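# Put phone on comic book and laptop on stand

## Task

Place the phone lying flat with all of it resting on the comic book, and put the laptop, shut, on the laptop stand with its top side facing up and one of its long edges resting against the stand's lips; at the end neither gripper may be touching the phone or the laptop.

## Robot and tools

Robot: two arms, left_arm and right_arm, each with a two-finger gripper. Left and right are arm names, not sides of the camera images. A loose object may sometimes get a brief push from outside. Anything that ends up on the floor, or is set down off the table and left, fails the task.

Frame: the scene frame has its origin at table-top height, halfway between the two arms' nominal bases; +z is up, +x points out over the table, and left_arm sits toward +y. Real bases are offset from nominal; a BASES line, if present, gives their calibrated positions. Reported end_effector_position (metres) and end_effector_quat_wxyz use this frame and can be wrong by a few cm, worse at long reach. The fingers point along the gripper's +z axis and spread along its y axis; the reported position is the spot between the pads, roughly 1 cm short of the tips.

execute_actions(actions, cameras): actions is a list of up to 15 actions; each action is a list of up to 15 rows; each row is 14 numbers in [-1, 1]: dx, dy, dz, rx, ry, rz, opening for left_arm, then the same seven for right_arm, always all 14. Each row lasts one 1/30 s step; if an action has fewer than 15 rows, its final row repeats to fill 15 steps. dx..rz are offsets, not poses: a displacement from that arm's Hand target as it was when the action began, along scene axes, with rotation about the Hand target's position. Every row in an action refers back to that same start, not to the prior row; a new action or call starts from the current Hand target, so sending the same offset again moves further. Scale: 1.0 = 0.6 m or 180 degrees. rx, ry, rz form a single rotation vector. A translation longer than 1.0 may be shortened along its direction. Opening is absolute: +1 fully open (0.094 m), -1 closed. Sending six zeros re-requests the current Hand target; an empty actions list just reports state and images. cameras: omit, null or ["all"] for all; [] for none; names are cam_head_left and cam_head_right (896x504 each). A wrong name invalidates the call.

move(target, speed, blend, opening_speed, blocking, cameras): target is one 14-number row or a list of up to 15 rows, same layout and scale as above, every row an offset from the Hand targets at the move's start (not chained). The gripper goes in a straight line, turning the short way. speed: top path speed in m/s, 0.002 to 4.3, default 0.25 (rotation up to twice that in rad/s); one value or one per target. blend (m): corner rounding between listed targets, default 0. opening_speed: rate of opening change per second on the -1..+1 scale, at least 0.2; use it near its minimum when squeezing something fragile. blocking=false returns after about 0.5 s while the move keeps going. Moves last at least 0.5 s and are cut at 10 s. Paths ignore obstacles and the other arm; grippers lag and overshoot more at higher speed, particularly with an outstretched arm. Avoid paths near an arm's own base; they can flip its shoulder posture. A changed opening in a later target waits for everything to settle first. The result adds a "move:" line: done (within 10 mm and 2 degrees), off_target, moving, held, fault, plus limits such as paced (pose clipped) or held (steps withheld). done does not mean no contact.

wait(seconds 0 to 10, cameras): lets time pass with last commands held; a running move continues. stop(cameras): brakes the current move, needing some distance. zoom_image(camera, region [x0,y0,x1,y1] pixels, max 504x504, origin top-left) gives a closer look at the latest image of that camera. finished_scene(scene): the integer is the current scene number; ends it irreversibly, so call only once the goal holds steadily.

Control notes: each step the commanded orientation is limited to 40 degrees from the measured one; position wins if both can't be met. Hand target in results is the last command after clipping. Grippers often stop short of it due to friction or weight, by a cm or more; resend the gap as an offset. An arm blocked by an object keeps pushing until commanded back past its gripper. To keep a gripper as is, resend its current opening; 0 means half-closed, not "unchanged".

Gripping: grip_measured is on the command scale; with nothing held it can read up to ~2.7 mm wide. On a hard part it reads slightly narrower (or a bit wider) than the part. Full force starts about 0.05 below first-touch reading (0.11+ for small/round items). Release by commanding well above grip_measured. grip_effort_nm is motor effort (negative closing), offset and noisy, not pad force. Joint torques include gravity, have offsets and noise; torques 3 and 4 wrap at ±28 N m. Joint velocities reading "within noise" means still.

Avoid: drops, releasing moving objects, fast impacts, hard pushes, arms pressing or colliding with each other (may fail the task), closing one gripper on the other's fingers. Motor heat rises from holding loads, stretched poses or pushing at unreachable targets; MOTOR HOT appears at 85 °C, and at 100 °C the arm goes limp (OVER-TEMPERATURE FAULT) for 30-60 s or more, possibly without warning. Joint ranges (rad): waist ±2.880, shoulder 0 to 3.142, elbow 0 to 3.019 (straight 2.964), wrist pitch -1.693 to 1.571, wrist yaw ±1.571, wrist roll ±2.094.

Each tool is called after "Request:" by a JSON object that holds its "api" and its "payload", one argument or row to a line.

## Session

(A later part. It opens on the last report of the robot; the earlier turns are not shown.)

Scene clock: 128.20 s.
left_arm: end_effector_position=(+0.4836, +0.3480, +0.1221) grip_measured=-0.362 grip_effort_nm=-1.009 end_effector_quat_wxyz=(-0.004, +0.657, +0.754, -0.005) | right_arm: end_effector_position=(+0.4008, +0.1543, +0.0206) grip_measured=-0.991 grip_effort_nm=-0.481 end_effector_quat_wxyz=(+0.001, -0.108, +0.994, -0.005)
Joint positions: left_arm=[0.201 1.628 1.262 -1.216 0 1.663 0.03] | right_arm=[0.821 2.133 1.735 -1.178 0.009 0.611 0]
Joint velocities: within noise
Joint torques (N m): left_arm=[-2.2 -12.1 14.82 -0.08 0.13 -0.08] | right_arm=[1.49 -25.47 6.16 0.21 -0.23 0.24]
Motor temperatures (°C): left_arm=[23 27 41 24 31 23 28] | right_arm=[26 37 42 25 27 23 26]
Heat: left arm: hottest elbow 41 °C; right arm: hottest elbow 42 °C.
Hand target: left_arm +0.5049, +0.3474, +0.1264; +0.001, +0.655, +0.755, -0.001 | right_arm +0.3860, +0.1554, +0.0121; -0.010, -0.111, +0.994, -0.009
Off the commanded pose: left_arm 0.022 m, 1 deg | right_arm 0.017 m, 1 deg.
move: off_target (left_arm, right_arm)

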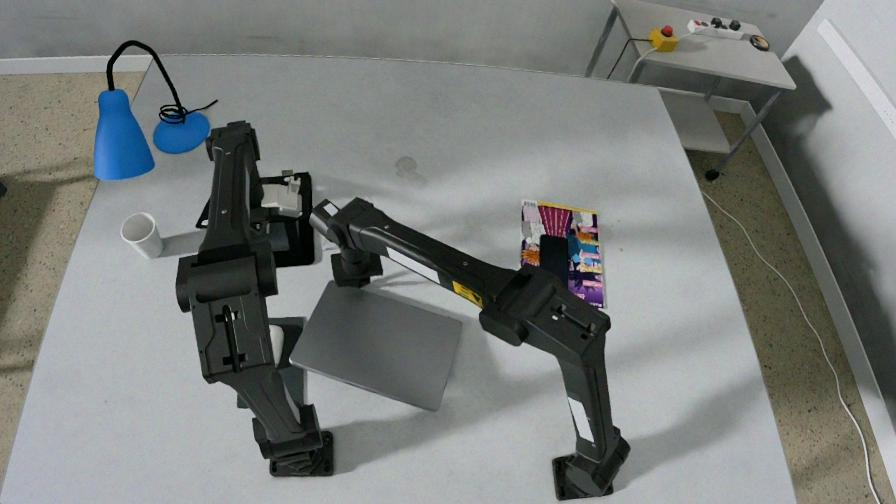

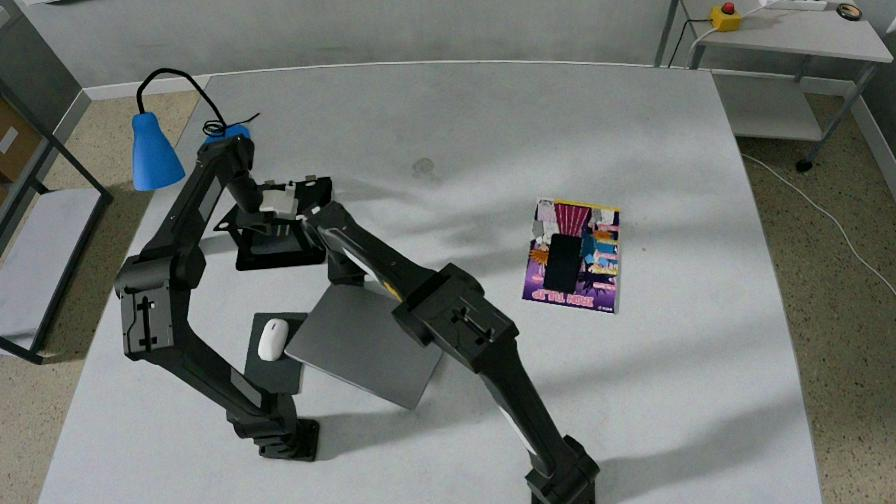

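Request:
{"api": "move", "payload": {
  "target": [
    [0,0,0,0,0,0,-0.55,0.03,0.0,0,0,0,0,-1],
    [0,0,0,0,0,0,-0.55,0.0,-0.1,0.2,0,0,0,-1],
    [0,0,0,0,0,0,-0.55,-0.585,-0.259,0.18,0,0,0,-1],
    [0,0,0,0,0,0,-0.55,-0.585,-0.259,0.0,0,0,0,-1]
  ],
  "speed": [0.15,0.3,0.35,0.2],
  "blend": [0,0.03,0,0]
}}

Request:
{"api": "zoom_image", "payload": {
  "camera": "cam_head_left",
  "region": [260, 250, 510, 500]
}}

Request:
{"api": "zoom_image", "payload": {
  "camera": "cam_head_right",
  "region": [260, 250, 510, 500]
}}

Scene clock: 137.80 s.
left_arm: end_effector_position=(+0.4836, +0.3480, +0.1221) grip_measured=-0.362 grip_effort_nm=-1.009 end_effector_quat_wxyz=(-0.004, +0.657, +0.754, -0.005) | right_arm: end_effector_position=(+0.0394, +0.0021, +0.0206) grip_measured=-0.991 grip_effort_nm=-0.481 end_effector_quat_wxyz=(-0.008, -0.109, +0.994, +0.000)
Joint positions: left_arm=[0.201 1.628 1.262 -1.216 0 1.663 0.03] | right_arm=[1.343 1.415 0.706 -0.867 -0.015 1.13 0]
Joint velocities: within noise
Joint torques (N m): left_arm=[-1.9 -12.75 14.71 -0.06 0.11 -0.08] | right_arm=[1.38 -9.52 6.05 0.49 0.15 0.25]
Motor temperatures (°C): left_arm=[23 27 42 24 31 23 28] | right_arm=[26 39 41 25 27 23 26]
Heat: left arm: hottest elbow 42 °C; right arm: hottest elbow 41 °C.
Hand target: left_arm +0.5049, +0.3474, +0.1264; +0.001, +0.655, +0.755, -0.001 | right_arm +0.0350, +0.0000, +0.0121; -0.010, -0.112, +0.994, -0.009
Off the commanded pose: left_arm 0.022 m, 1 deg | right_arm 0.010 m, 1 deg.
move: off_target (left_arm)

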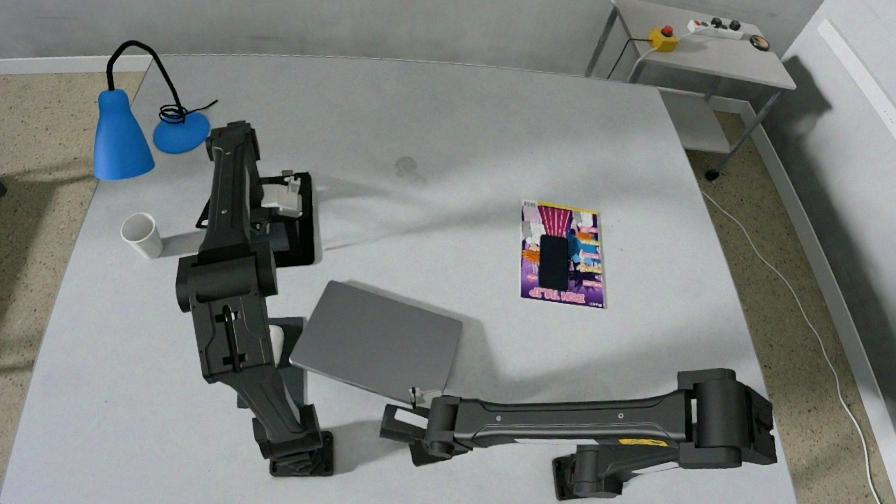

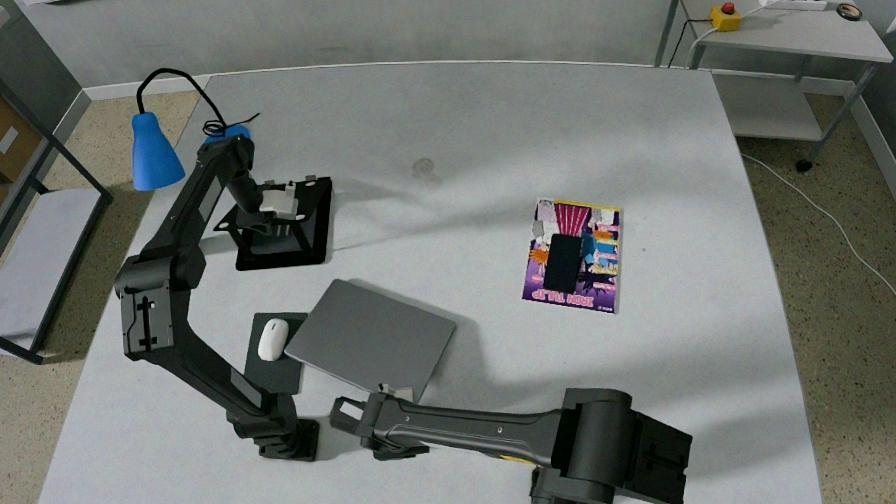

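Scaled by 2.016.

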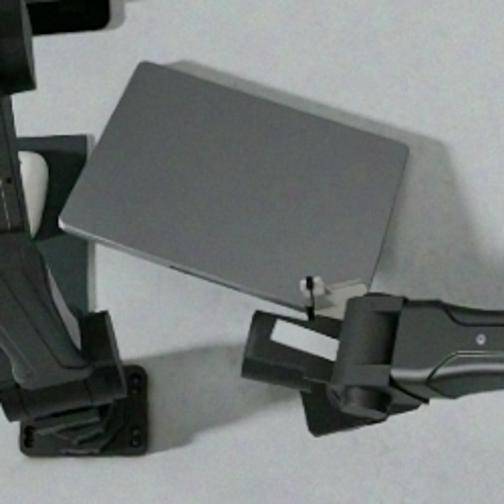

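Scaled by 2.016.

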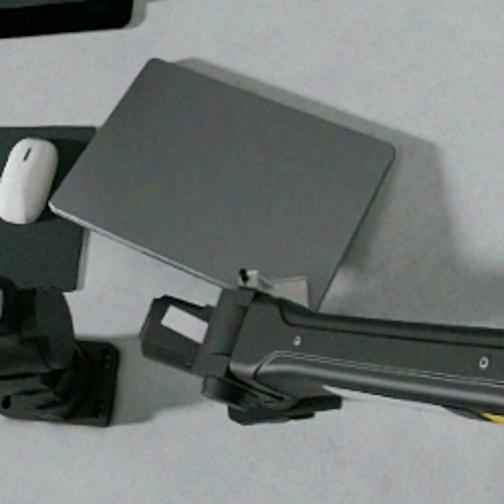

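Request:
{"api": "move", "payload": {
  "target": [0,0,0,0,0,0,-0.55,0.225,0.0,-0.01,0,0,0,-1],
  "speed": 0.12
}}

Request:
{"api": "zoom_image", "payload": {
  "camera": "cam_head_left",
  "region": [260, 250, 510, 500]
}}

Scene clock: 142.40 s.
left_arm: end_effector_position=(+0.4836, +0.3480, +0.1221) grip_measured=-0.362 grip_effort_nm=-1.004 end_effector_quat_wxyz=(-0.004, +0.657, +0.754, -0.005) | right_arm: end_effector_position=(+0.1499, -0.0135, +0.0106) grip_measured=-0.991 grip_effort_nm=-0.481 end_effector_quat_wxyz=(-0.017, -0.114, +0.993, -0.009)
Joint positions: left_arm=[0.201 1.628 1.262 -1.216 0 1.663 0.03] | right_arm=[1.016 1.52 0.786 -0.871 -0.015 0.791 0]
Joint velocities: within noise
Joint torques (N m): left_arm=[-2.26 -13.1 14.93 0.05 0.16 -0.14] | right_arm=[-1.03 -8.76 9.83 0.49 0.48 0.04]
Motor temperatures (°C): left_arm=[23 27 42 24 31 23 28] | right_arm=[26 39 41 25 26 23 26]
Heat: left arm: hottest elbow 42 °C; right arm: hottest elbow 41 °C.
Hand target: left_arm +0.5049, +0.3474, +0.1264; +0.001, +0.655, +0.755, -0.001 | right_arm +0.1702, +0.0000, +0.0062; -0.009, -0.111, +0.994, -0.008
Off the commanded pose: left_arm 0.022 m, 1 deg | right_arm 0.025 m, 1 deg.
move: off_target (left_arm, right_arm)

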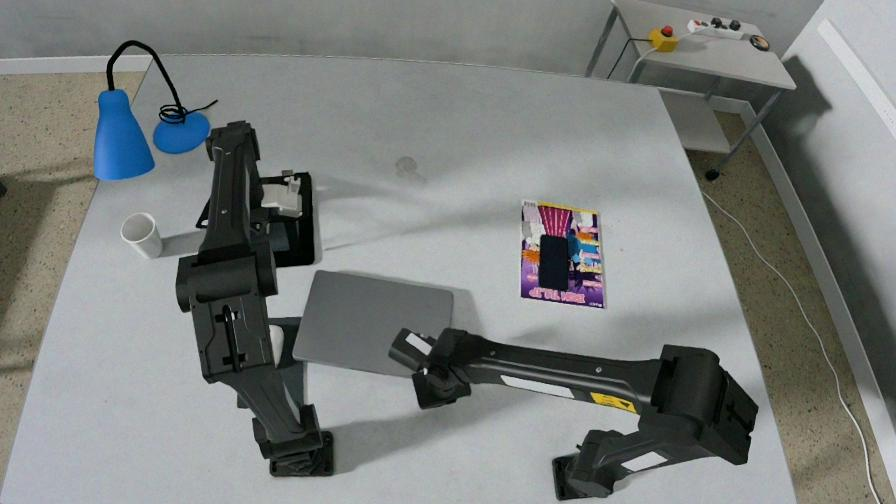

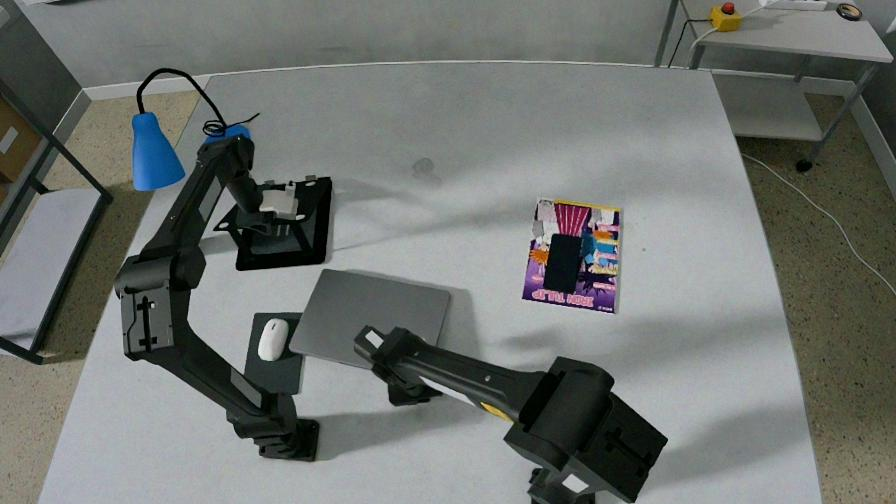

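Scaled by 2.016.

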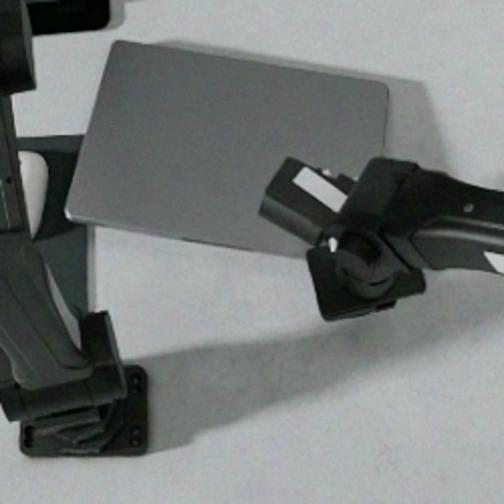

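Request:
{"api": "move", "payload": {
  "target": [
    [0,0,0,0,0,0,-0.55,-0.03,0.0,0.0,0,0,0,-1],
    [0,0,0,0,0,0,-0.55,-0.03,0.0,0.323,0,0,0,-1],
    [0,0,0,0,0,0,-0.55,0.5,0.142,0.323,0,0,-0.053,1],
    [0,0,0,0,0,0,-0.55,0.495,0.142,0.01,0,0,-0.053,1],
    [0,0,0,0,0,0,-0.55,0.325,0.142,0.01,0,0,-0.053,1]
  ],
  "speed": [0.2,0.4,0.4,0.25,0.12],
  "blend": [0,0.03,0.02,0,0]
}}

Request:
{"api": "zoom_image", "payload": {
  "camera": "cam_head_left",
  "region": [260, 200, 510, 450]
}}

Scene clock: 160.27 s.
left_arm: end_effector_position=(+0.4836, +0.3480, +0.1221) grip_measured=-0.362 grip_effort_nm=-1.009 end_effector_quat_wxyz=(-0.004, +0.657, +0.754, -0.005) | right_arm: end_effector_position=(+0.3822, +0.0852, +0.0211) grip_measured=+0.999 grip_effort_nm=0.056 end_effector_quat_wxyz=(+0.002, -0.018, +1.000, +0.000)
Joint positions: left_arm=[0.201 1.628 1.262 -1.216 0 1.663 0.03] | right_arm=[0.762 1.979 1.475 -1.064 0.004 0.73 0.094]
Joint velocities: within noise
Joint torques (N m): left_arm=[-2.26 -12.34 14.68 -0.2 0.13 -0.12] | right_arm=[1.67 -22.83 5.61 0.05 -0.11 0.11]
Motor temperatures (°C): left_arm=[23 27 43 24 30 23 28] | right_arm=[26 37 41 25 26 23 26]
Heat: left arm: hottest elbow 43 °C; right arm: hottest elbow 41 °C.
Hand target: left_arm +0.5049, +0.3474, +0.1264; +0.001, +0.655, +0.755, -0.001 | right_arm +0.3651, +0.0852, +0.0121; -0.010, -0.028, +1.000, -0.008
Off the commanded pose: left_arm 0.022 m, 1 deg | right_arm 0.019 m, 2 deg.
move: off_target (left_arm, right_arm); blend cut to 0 m at target 3; target 3's new opening was sent with right_arm's hand 0.015 m and 1 deg from that target

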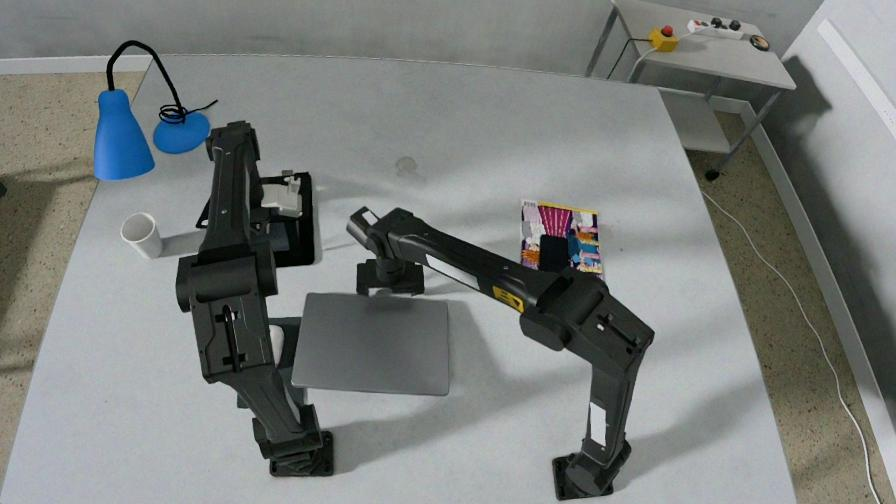

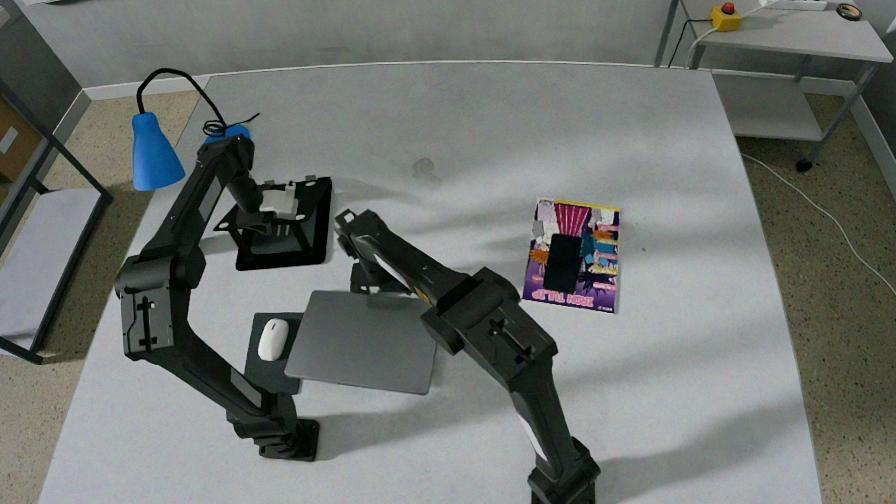

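Scaled by 2.016.

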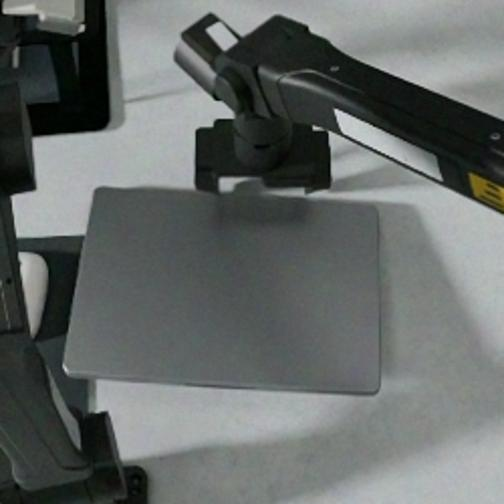

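Request:
{"api": "move", "payload": {
  "target": [
    [0,0,0,0,0,0,-0.55,0.06,0.0,0.0,0,0,0,1],
    [0,0,0,0,0,0,-0.55,0.05,-0.02,0.3,0,0,0,1],
    [0,0,0,0,0,0,-0.55,-0.19,-0.3,0.263,0.111,0,-0.016,1],
    [-0.02,-0.454,0.0,0,0,-0.055,-0.55,-0.19,-0.3,0.263,0.111,0,-0.016,1]
  ],
  "speed": [0.15,0.3,0.3,0.15],
  "blend": [0,0.03,0,0]
}}

Request:
{"api": "zoom_image", "payload": {
  "camera": "cam_head_left",
  "region": [260, 170, 510, 420]
}}

Request:
{"api": "zoom_image", "payload": {
  "camera": "cam_head_right",
  "region": [260, 170, 510, 420]
}}

Scene clock: 175.43 s.
left_arm: end_effector_position=(+0.4820, +0.0947, +0.1208) grip_measured=-0.364 grip_effort_nm=-1.009 end_effector_quat_wxyz=(-0.003, +0.700, +0.714, +0.003) | right_arm: end_effector_position=(+0.2506, -0.0907, +0.1747) grip_measured=+0.999 grip_effort_nm=0.061 end_effector_quat_wxyz=(-0.006, -0.007, +0.986, +0.165)
Joint positions: left_arm=[-0.348 1.649 1.284 -1.21 -0.008 1.232 0.03] | right_arm=[0.519 1.191 0.933 -1.155 -0.294 0.534 0.094]
Joint velocities: within noise
Joint torques (N m): left_arm=[-3.43 -12.51 14.38 -0.35 0.39 0.2] | right_arm=[-0.32 -10.05 7.66 0.84 -0.18 0.06]
Motor temperatures (°C): left_arm=[23 27 43 24 30 24 29] | right_arm=[26 39 40 25 26 23 25]
Heat: left arm: hottest elbow 43 °C; right arm: hottest elbow 40 °C.
Hand target: left_arm +0.4929, +0.0752, +0.1263; +0.000, +0.718, +0.696, +0.000 | right_arm +0.2510, -0.0948, +0.1697; -0.005, -0.005, +0.986, +0.166
Off the commanded pose: left_arm 0.023 m, 3 deg | right_arm 0.006 m, 0 deg.
move: off_target (left_arm)

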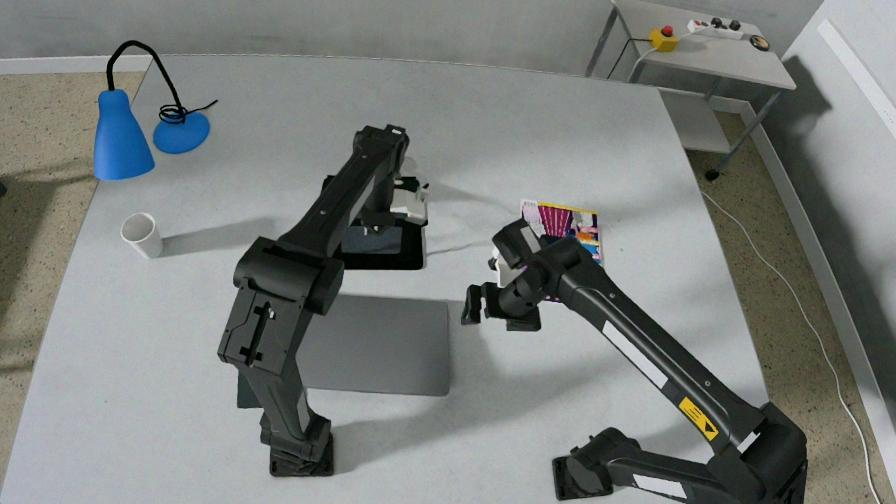

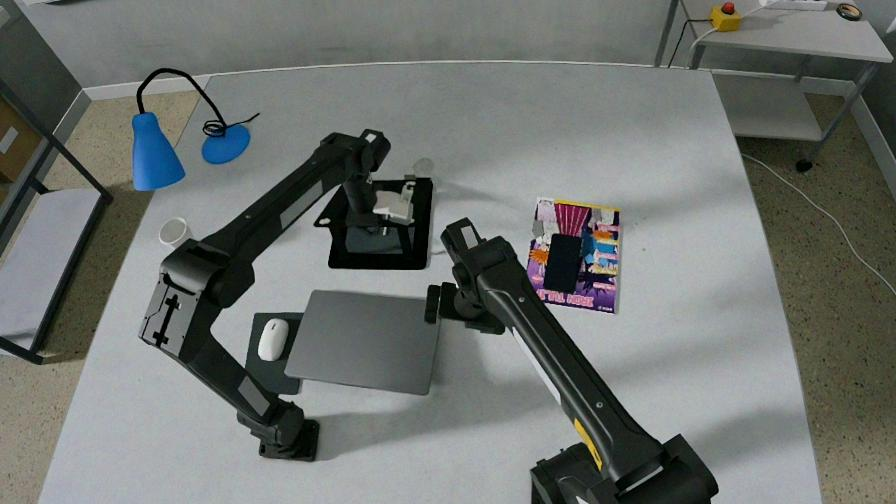

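Scaled by 2.016.

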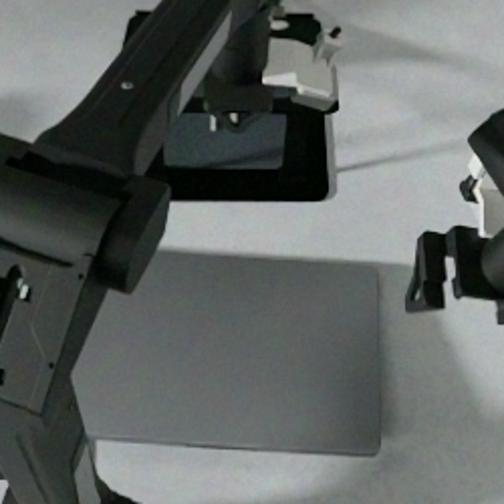

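Scaled by 2.016.

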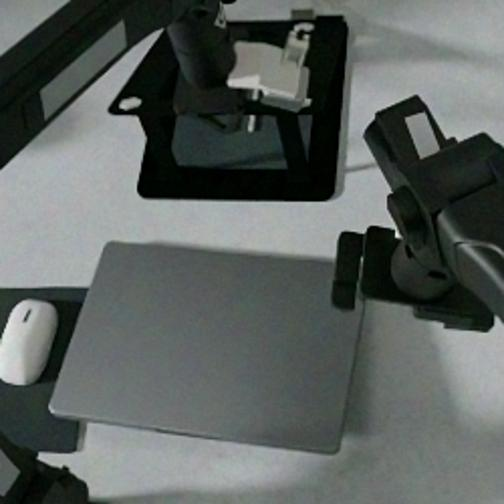

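Request:
{"api": "move", "payload": {
  "target": [
    [0,-0.004,0,0,0,-0.027,-0.55,0,0,0,0,0,0,1],
    [0,0,0,0,0,-0.027,0.3,0,0,0,0,0,0,1],
    [0,0,0.24,0,0,-0.027,0.3,0,0,0,0,0,0,1],
    [-0.405,0.345,0.1,-0.0862,0.0888,0.5043,1,0,0.09,0,0,0,0,1],
    [-0.405,0.318,-0.16,-0.0862,0.0888,0.5043,1,0,0.125,-0.233,0,0,0,1]
  ],
  "speed": [0.1,0.1,0.25,0.4,0.2]
}}

Request:
{"api": "zoom_image", "payload": {
  "camera": "cam_head_left",
  "region": [250, 240, 520, 480]
}}

Request:
{"api": "zoom_image", "payload": {
  "camera": "cam_head_right",
  "region": [230, 170, 500, 440]
}}

Scene clock: 193.00 s.
left_arm: end_effector_position=(+0.2512, +0.2689, +0.0346) grip_measured=+0.998 grip_effort_nm=0.129 end_effector_quat_wxyz=(+0.005, -0.001, +0.985, -0.175) | right_arm: end_effector_position=(+0.2567, -0.0216, +0.0407) grip_measured=+0.999 grip_effort_nm=0.056 end_effector_quat_wxyz=(+0.002, -0.004, +0.985, +0.172)
Joint positions: left_arm=[0.345 1.192 0.519 -1.02 0.33 0.391 0.094] | right_arm=[0.674 1.472 0.794 -0.668 -0.265 0.702 0.094]
Joint velocities: within noise
Joint torques (N m): left_arm=[-2.32 -5.83 6.99 0.43 0.11 -0.07] | right_arm=[1.38 -11.11 6.52 0.96 -0.01 0.2]
Motor temperatures (°C): left_arm=[23 27 42 24 30 24 28] | right_arm=[26 37 41 25 26 23 25]
Heat: left arm: hottest elbow 42 °C; right arm: hottest elbow 41 °C.
Hand target: left_arm +0.2499, +0.2659, +0.0302; +0.001, +0.000, +0.985, -0.174 | right_arm +0.2511, -0.0198, +0.0300; -0.005, -0.005, +0.986, +0.166
Off the commanded pose: left_arm 0.005 m, 1 deg | right_arm 0.012 m, 1 deg.
move: off_target (right_arm); target 2's new opening was sent with left_arm's hand 0.023 m and 6 deg from that target

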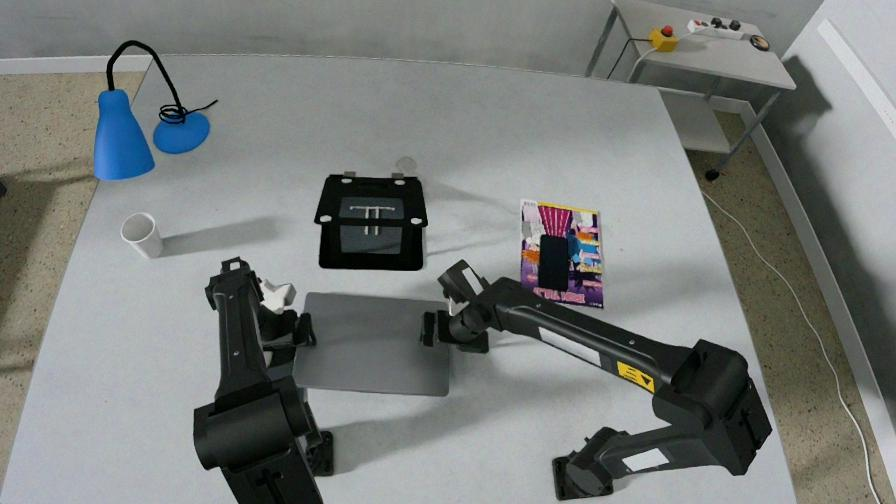

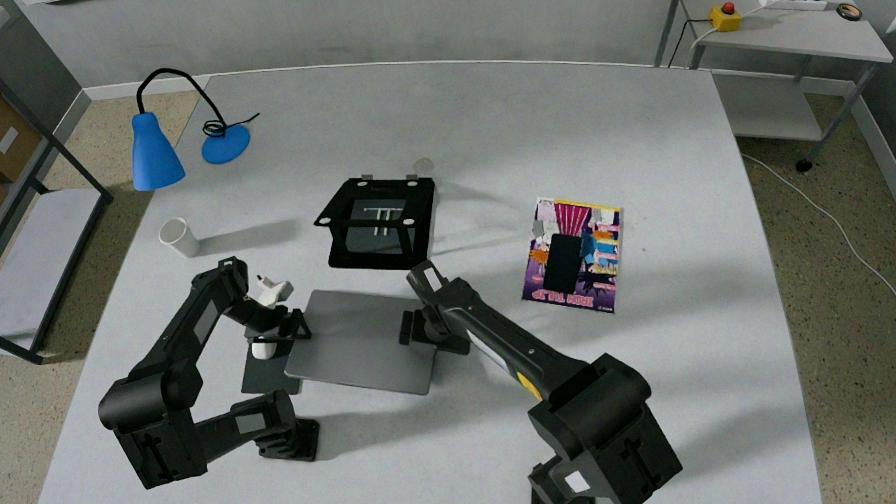

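Scaled by 1.867.

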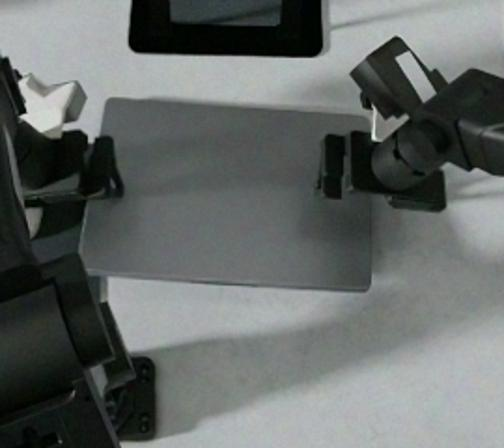

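Scaled by 1.867.

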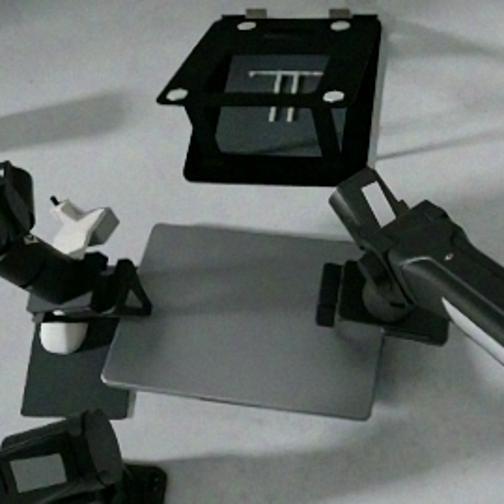

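Request:
{"api": "move", "payload": {
  "target": [
    [0.02,-0.0765,-0.0117,0,0,0,1,0.005,0.025,-0.0138,0,0,0,1],
    [0.02,-0.185,-0.0117,0,0,0,1,0.005,0.108,-0.0138,0,0,0,1],
    [0.025,-0.215,0.0883,0,0,0,1,0.01,0.143,0.0862,0,0,0,1]
  ],
  "speed": [0.1,0.06,0.06]
}}

Request:
{"api": "zoom_image", "payload": {
  "camera": "cam_head_left",
  "region": [250, 240, 520, 480]
}}

Request:
{"api": "zoom_image", "payload": {
  "camera": "cam_head_right",
  "region": [230, 240, 500, 480]
}}

Scene clock: 205.30 s.
left_arm: end_effector_position=(+0.2374, +0.1766, +0.0436) grip_measured=+1.000 grip_effort_nm=-0.159 end_effector_quat_wxyz=(-0.034, -0.022, +0.991, -0.128) | right_arm: end_effector_position=(+0.2347, -0.0163, +0.0395) grip_measured=+1.000 grip_effort_nm=-0.061 end_effector_quat_wxyz=(-0.042, +0.018, +0.994, +0.095)
Joint positions: left_arm=[-0.129 1.083 0.49 -1.014 0.263 -0.14 0.094] | right_arm=[0.75 1.521 0.872 -0.85 -0.195 0.798 0.094]
Joint velocities: within noise
Joint torques (N m): left_arm=[-7.82 -8.29 15.75 -0.44 3.49 -0.4] | right_arm=[6.01 -13.86 15.99 1.69 -1.66 0.61]
Motor temperatures (°C): left_arm=[23 27 40 24 31 24 28] | right_arm=[26 36 41 25 26 23 25]
Heat: left arm: hottest elbow 40 °C; right arm: hottest elbow 41 °C.
Hand target: left_arm +0.2649, +0.1369, +0.0832; +0.001, +0.000, +0.985, -0.174 | right_arm +0.2572, +0.0661, +0.0818; -0.005, -0.005, +0.986, +0.166
Off the commanded pose: left_arm 0.062 m, 7 deg | right_arm 0.095 m, 10 deg.
move: off_target (left_arm, right_arm)

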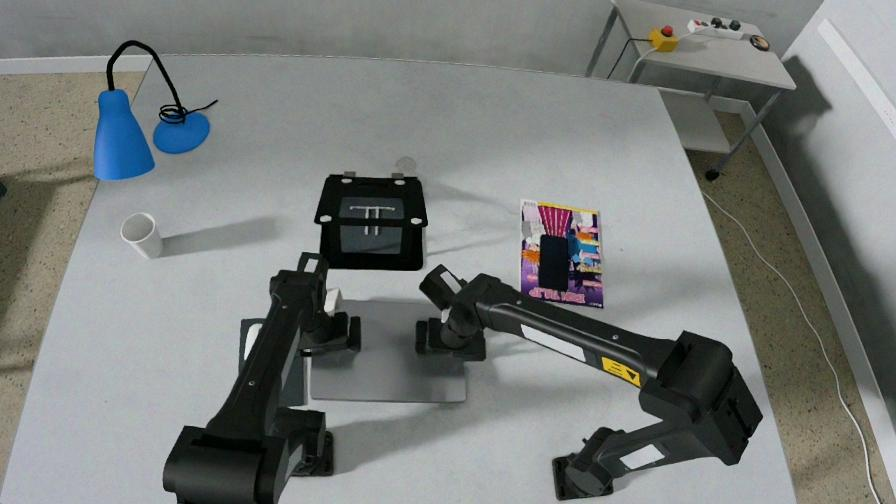

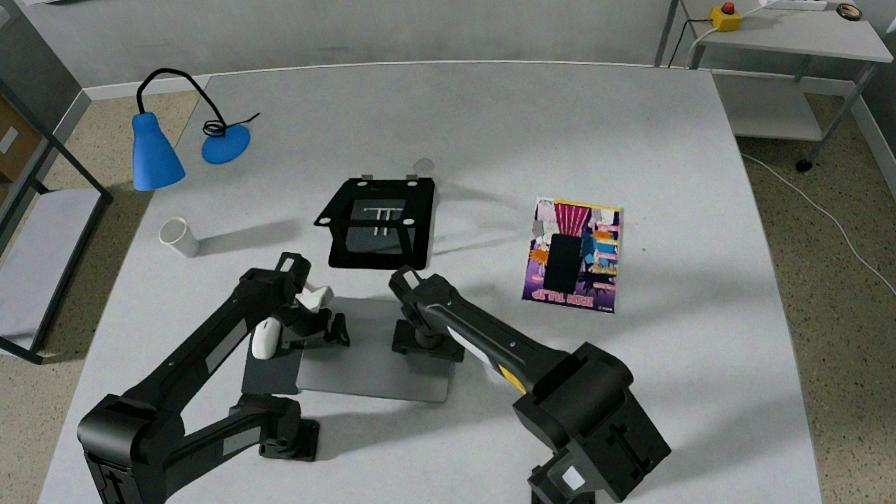

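Scaled by 1.867.

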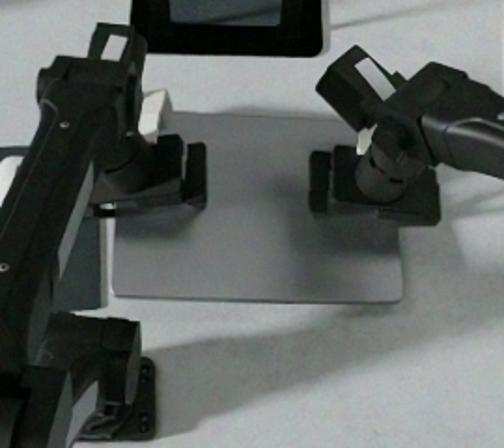

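Scaled by 1.867.

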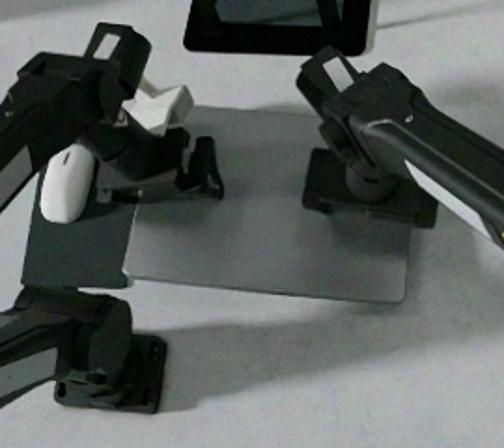

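Request:
{"api": "move", "payload": {
  "target": [
    [0.04,-0.025,0.1,-0.045,0,0,1,0.04,0.02,0.1,0.045,0,0,1],
    [0.07,-0.04,0.23,-0.045,0,0,1,0.07,0.035,0.24,0.045,0,0,1]
  ],
  "speed": 0.08
}}

Request:
{"api": "zoom_image", "payload": {
  "camera": "cam_head_left",
  "region": [250, 180, 520, 450]
}}

Request:
{"api": "zoom_image", "payload": {
  "camera": "cam_head_right",
  "region": [230, 180, 500, 450]
}}

Scene clock: 210.30 s.
left_arm: end_effector_position=(+0.2870, +0.1337, +0.1841) grip_measured=+1.000 grip_effort_nm=-0.002 end_effector_quat_wxyz=(-0.029, -0.023, +0.974, -0.222) | right_arm: end_effector_position=(+0.2853, +0.0588, +0.2047) grip_measured=+1.000 grip_effort_nm=-0.012 end_effector_quat_wxyz=(-0.019, +0.008, +0.977, +0.210)
Joint positions: left_arm=[-0.156 1.05 0.839 -1.35 0.452 -0.177 0.094] | right_arm=[0.745 1.451 1.234 -1.081 -0.33 0.812 0.094]
Joint velocities: within noise
Joint torques (N m): left_arm=[-4.54 -6.95 18.1 0.16 1.5 -0.06] | right_arm=[1.61 -12.92 14.37 1.11 -0.65 0.15]
Motor temperatures (°C): left_arm=[23 27 41 24 35 24 28] | right_arm=[26 36 43 25 27 23 25]
Heat: left arm: hottest elbow 41 °C; right arm: hottest elbow 43 °C.
Hand target: left_arm +0.3069, +0.1129, +0.2213; +0.001, +0.000, +0.970, -0.243 | right_arm +0.2991, +0.0870, +0.2257; -0.005, -0.005, +0.972, +0.235
Off the commanded pose: left_arm 0.047 m, 5 deg | right_arm 0.038 m, 4 deg.
move: off_target (left_arm, right_arm)

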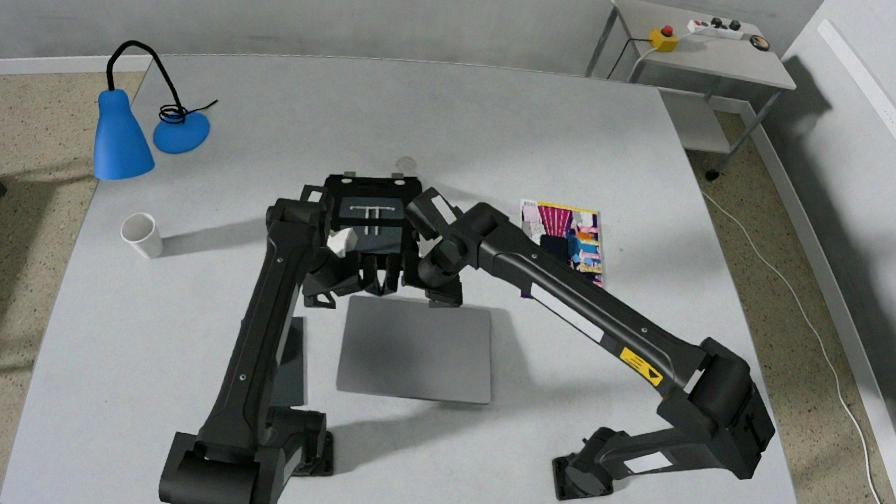

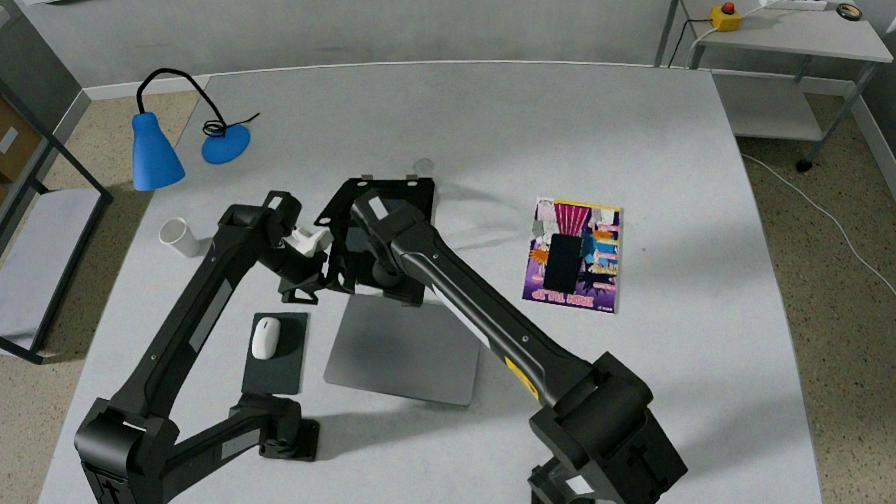

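Scaled by 1.867.

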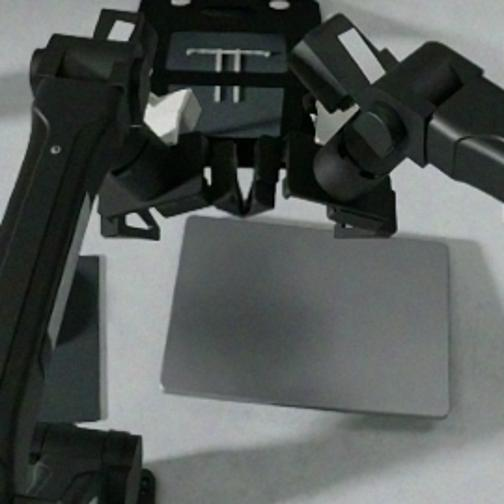

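Scaled by 1.867.

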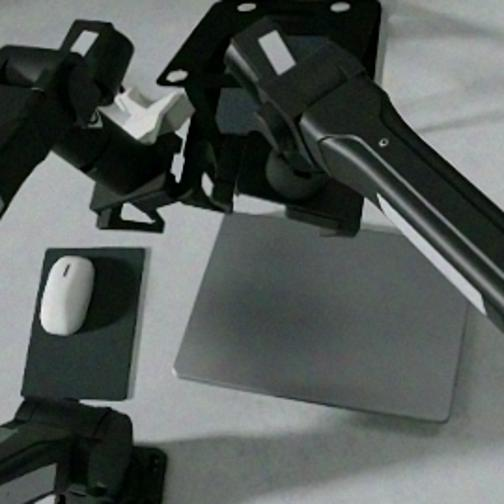

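Request:
{"api": "move", "payload": {
  "target": [
    [0,0.14,0.0,0,0,0,1,0,-0.28,0.0,0,0,0,1],
    [-0.095,0.1,-0.2,0,0,0,1,-0.082,-0.37,-0.2,0,0,0,1],
    [-0.095,0.087,-0.317,0,0,0,1,-0.082,-0.362,-0.321,0,0,0,1]
  ],
  "speed": [0.15,0.25,0.15]
}}

Request:
{"api": "zoom_image", "payload": {
  "camera": "cam_head_left",
  "region": [270, 240, 540, 480]
}}

Request:
{"api": "zoom_image", "payload": {
  "camera": "cam_head_right",
  "region": [270, 240, 540, 480]
}}

Scene clock: 222.57 s.
left_arm: end_effector_position=(+0.2527, +0.1689, +0.0353) grip_measured=+1.000 grip_effort_nm=-0.002 end_effector_quat_wxyz=(+0.007, -0.002, +0.970, -0.242) | right_arm: end_effector_position=(+0.2526, -0.1288, +0.0417) grip_measured=+1.000 grip_effort_nm=-0.017 end_effector_quat_wxyz=(+0.002, -0.008, +0.971, +0.237)
Joint positions: left_arm=[0.005 1.137 0.452 -0.888 0.489 0.031 0.094] | right_arm=[0.342 1.323 0.619 -0.691 -0.448 0.371 0.094]
Joint velocities: within noise
Joint torques (N m): left_arm=[-2.08 -5.77 7.35 0.91 0.34 -0.05] | right_arm=[0.32 -8.23 6.28 0.79 -0.27 0.12]
Motor temperatures (°C): left_arm=[23 27 41 24 34 24 28] | right_arm=[26 36 44 25 26 23 25]
Heat: left arm: hottest elbow 41 °C; right arm: hottest elbow 44 °C.
Hand target: left_arm +0.2501, +0.1652, +0.0311; +0.001, +0.000, +0.970, -0.243 | right_arm +0.2501, -0.1301, +0.0332; -0.005, -0.005, +0.972, +0.235
Off the commanded pose: left_arm 0.006 m, 1 deg | right_arm 0.009 m, 1 deg.
move: done

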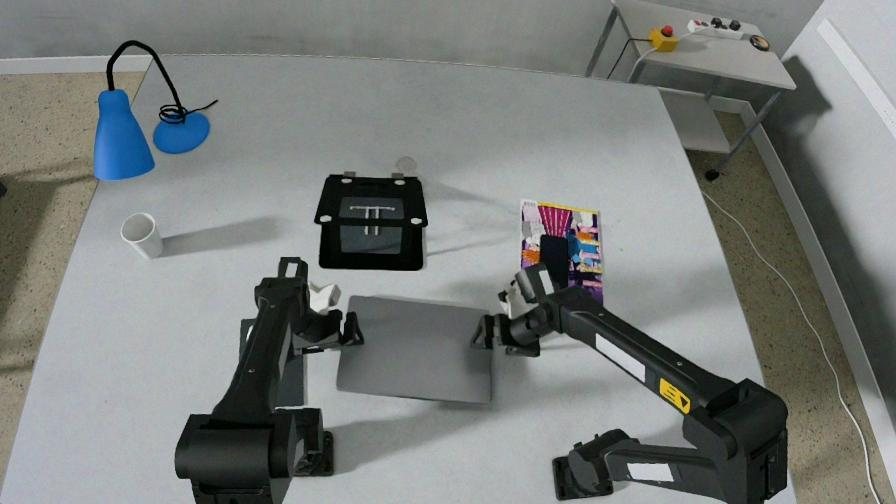

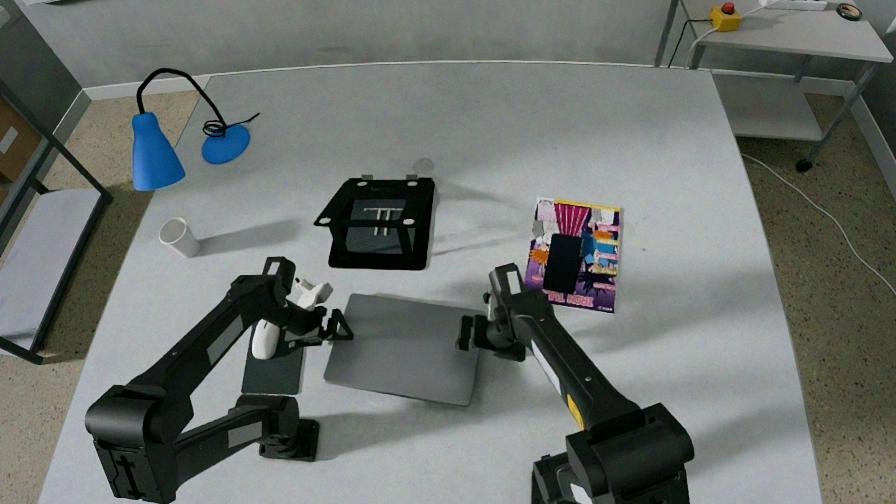

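Scaled by 1.867.

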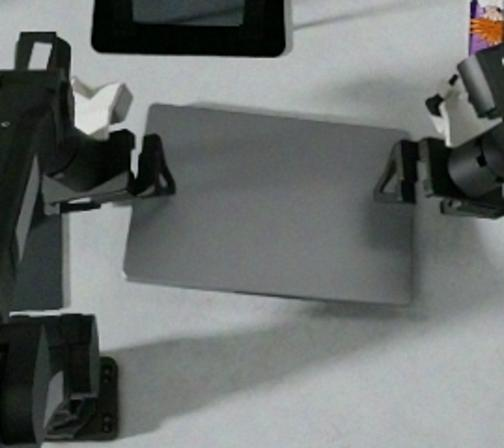

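Scaled by 1.867.

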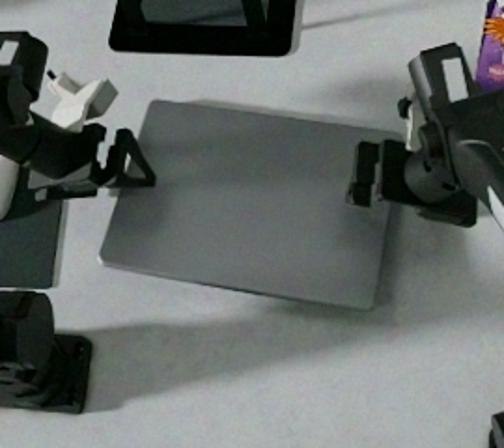

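Request:
{"api": "move", "payload": {
  "target": [
    [0.0,-0.06,0,0,0,0,1,-0.012,0.06,-0.004,0,0,0,1],
    [0.0,-0.212,0,0,0,0,1,-0.012,0.198,-0.004,0,0,0,1]
  ],
  "speed": [0.1,0.06]
}}

Request:
{"api": "zoom_image", "payload": {
  "camera": "cam_head_left",
  "region": [270, 240, 540, 480]
}}

Scene clock: 227.83 s.
left_arm: end_effector_position=(+0.2548, +0.1116, +0.0245) grip_measured=+1.000 grip_effort_nm=-0.164 end_effector_quat_wxyz=(+0.019, -0.025, +0.985, -0.167) | right_arm: end_effector_position=(+0.2413, -0.0795, +0.0286) grip_measured=+1.000 grip_effort_nm=-0.090 end_effector_quat_wxyz=(+0.012, +0.045, +0.981, +0.187)
Joint positions: left_arm=[-0.36 1.131 0.444 -0.726 0.3 -0.406 0.094] | right_arm=[0.562 1.361 0.631 -0.597 -0.291 0.693 0.094]
Joint velocities: within noise
Joint torques (N m): left_arm=[-11.63 -3.78 10.52 2.73 5.47 -0.93] | right_arm=[7.77 -4.78 11.75 2.35 -3.04 0.25]
Motor temperatures (°C): left_arm=[23 27 40 24 36 24 28] | right_arm=[26 36 44 25 27 23 25]
Heat: left arm: hottest elbow 40 °C; right arm: hottest elbow 44 °C.
Hand target: left_arm +0.2499, +0.0380, +0.0310; +0.001, +0.000, +0.970, -0.243 | right_arm +0.2428, -0.0115, +0.0307; -0.005, -0.005, +0.972, +0.235
Off the commanded pose: left_arm 0.074 m, 10 deg | right_arm 0.068 m, 8 deg.
move: off_target (left_arm, right_arm)

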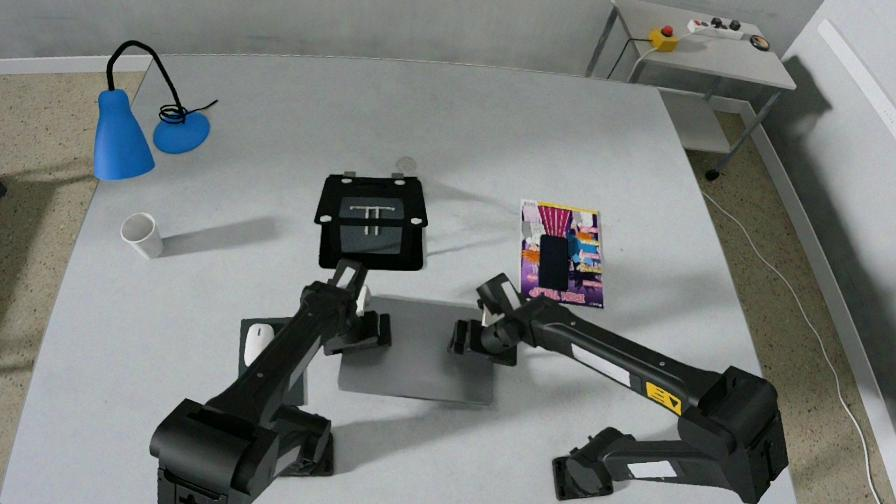

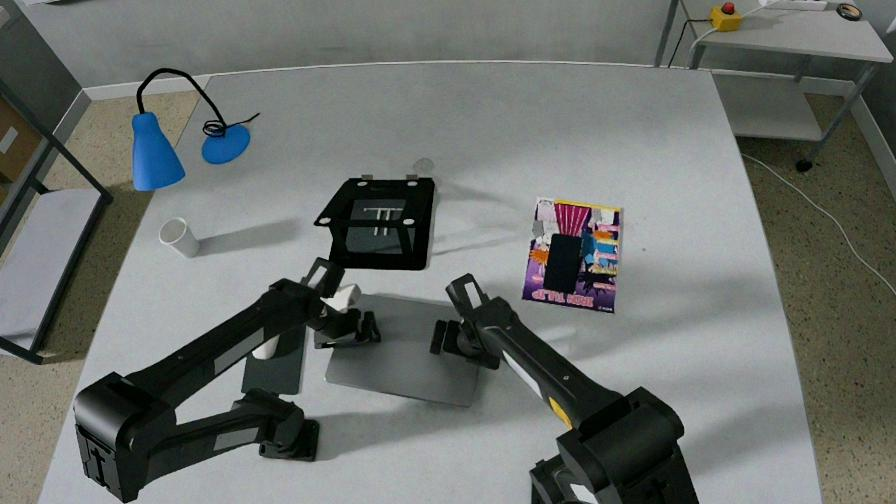

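Scaled by 1.867.

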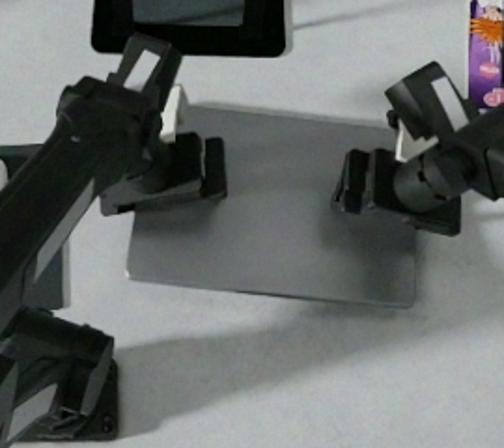

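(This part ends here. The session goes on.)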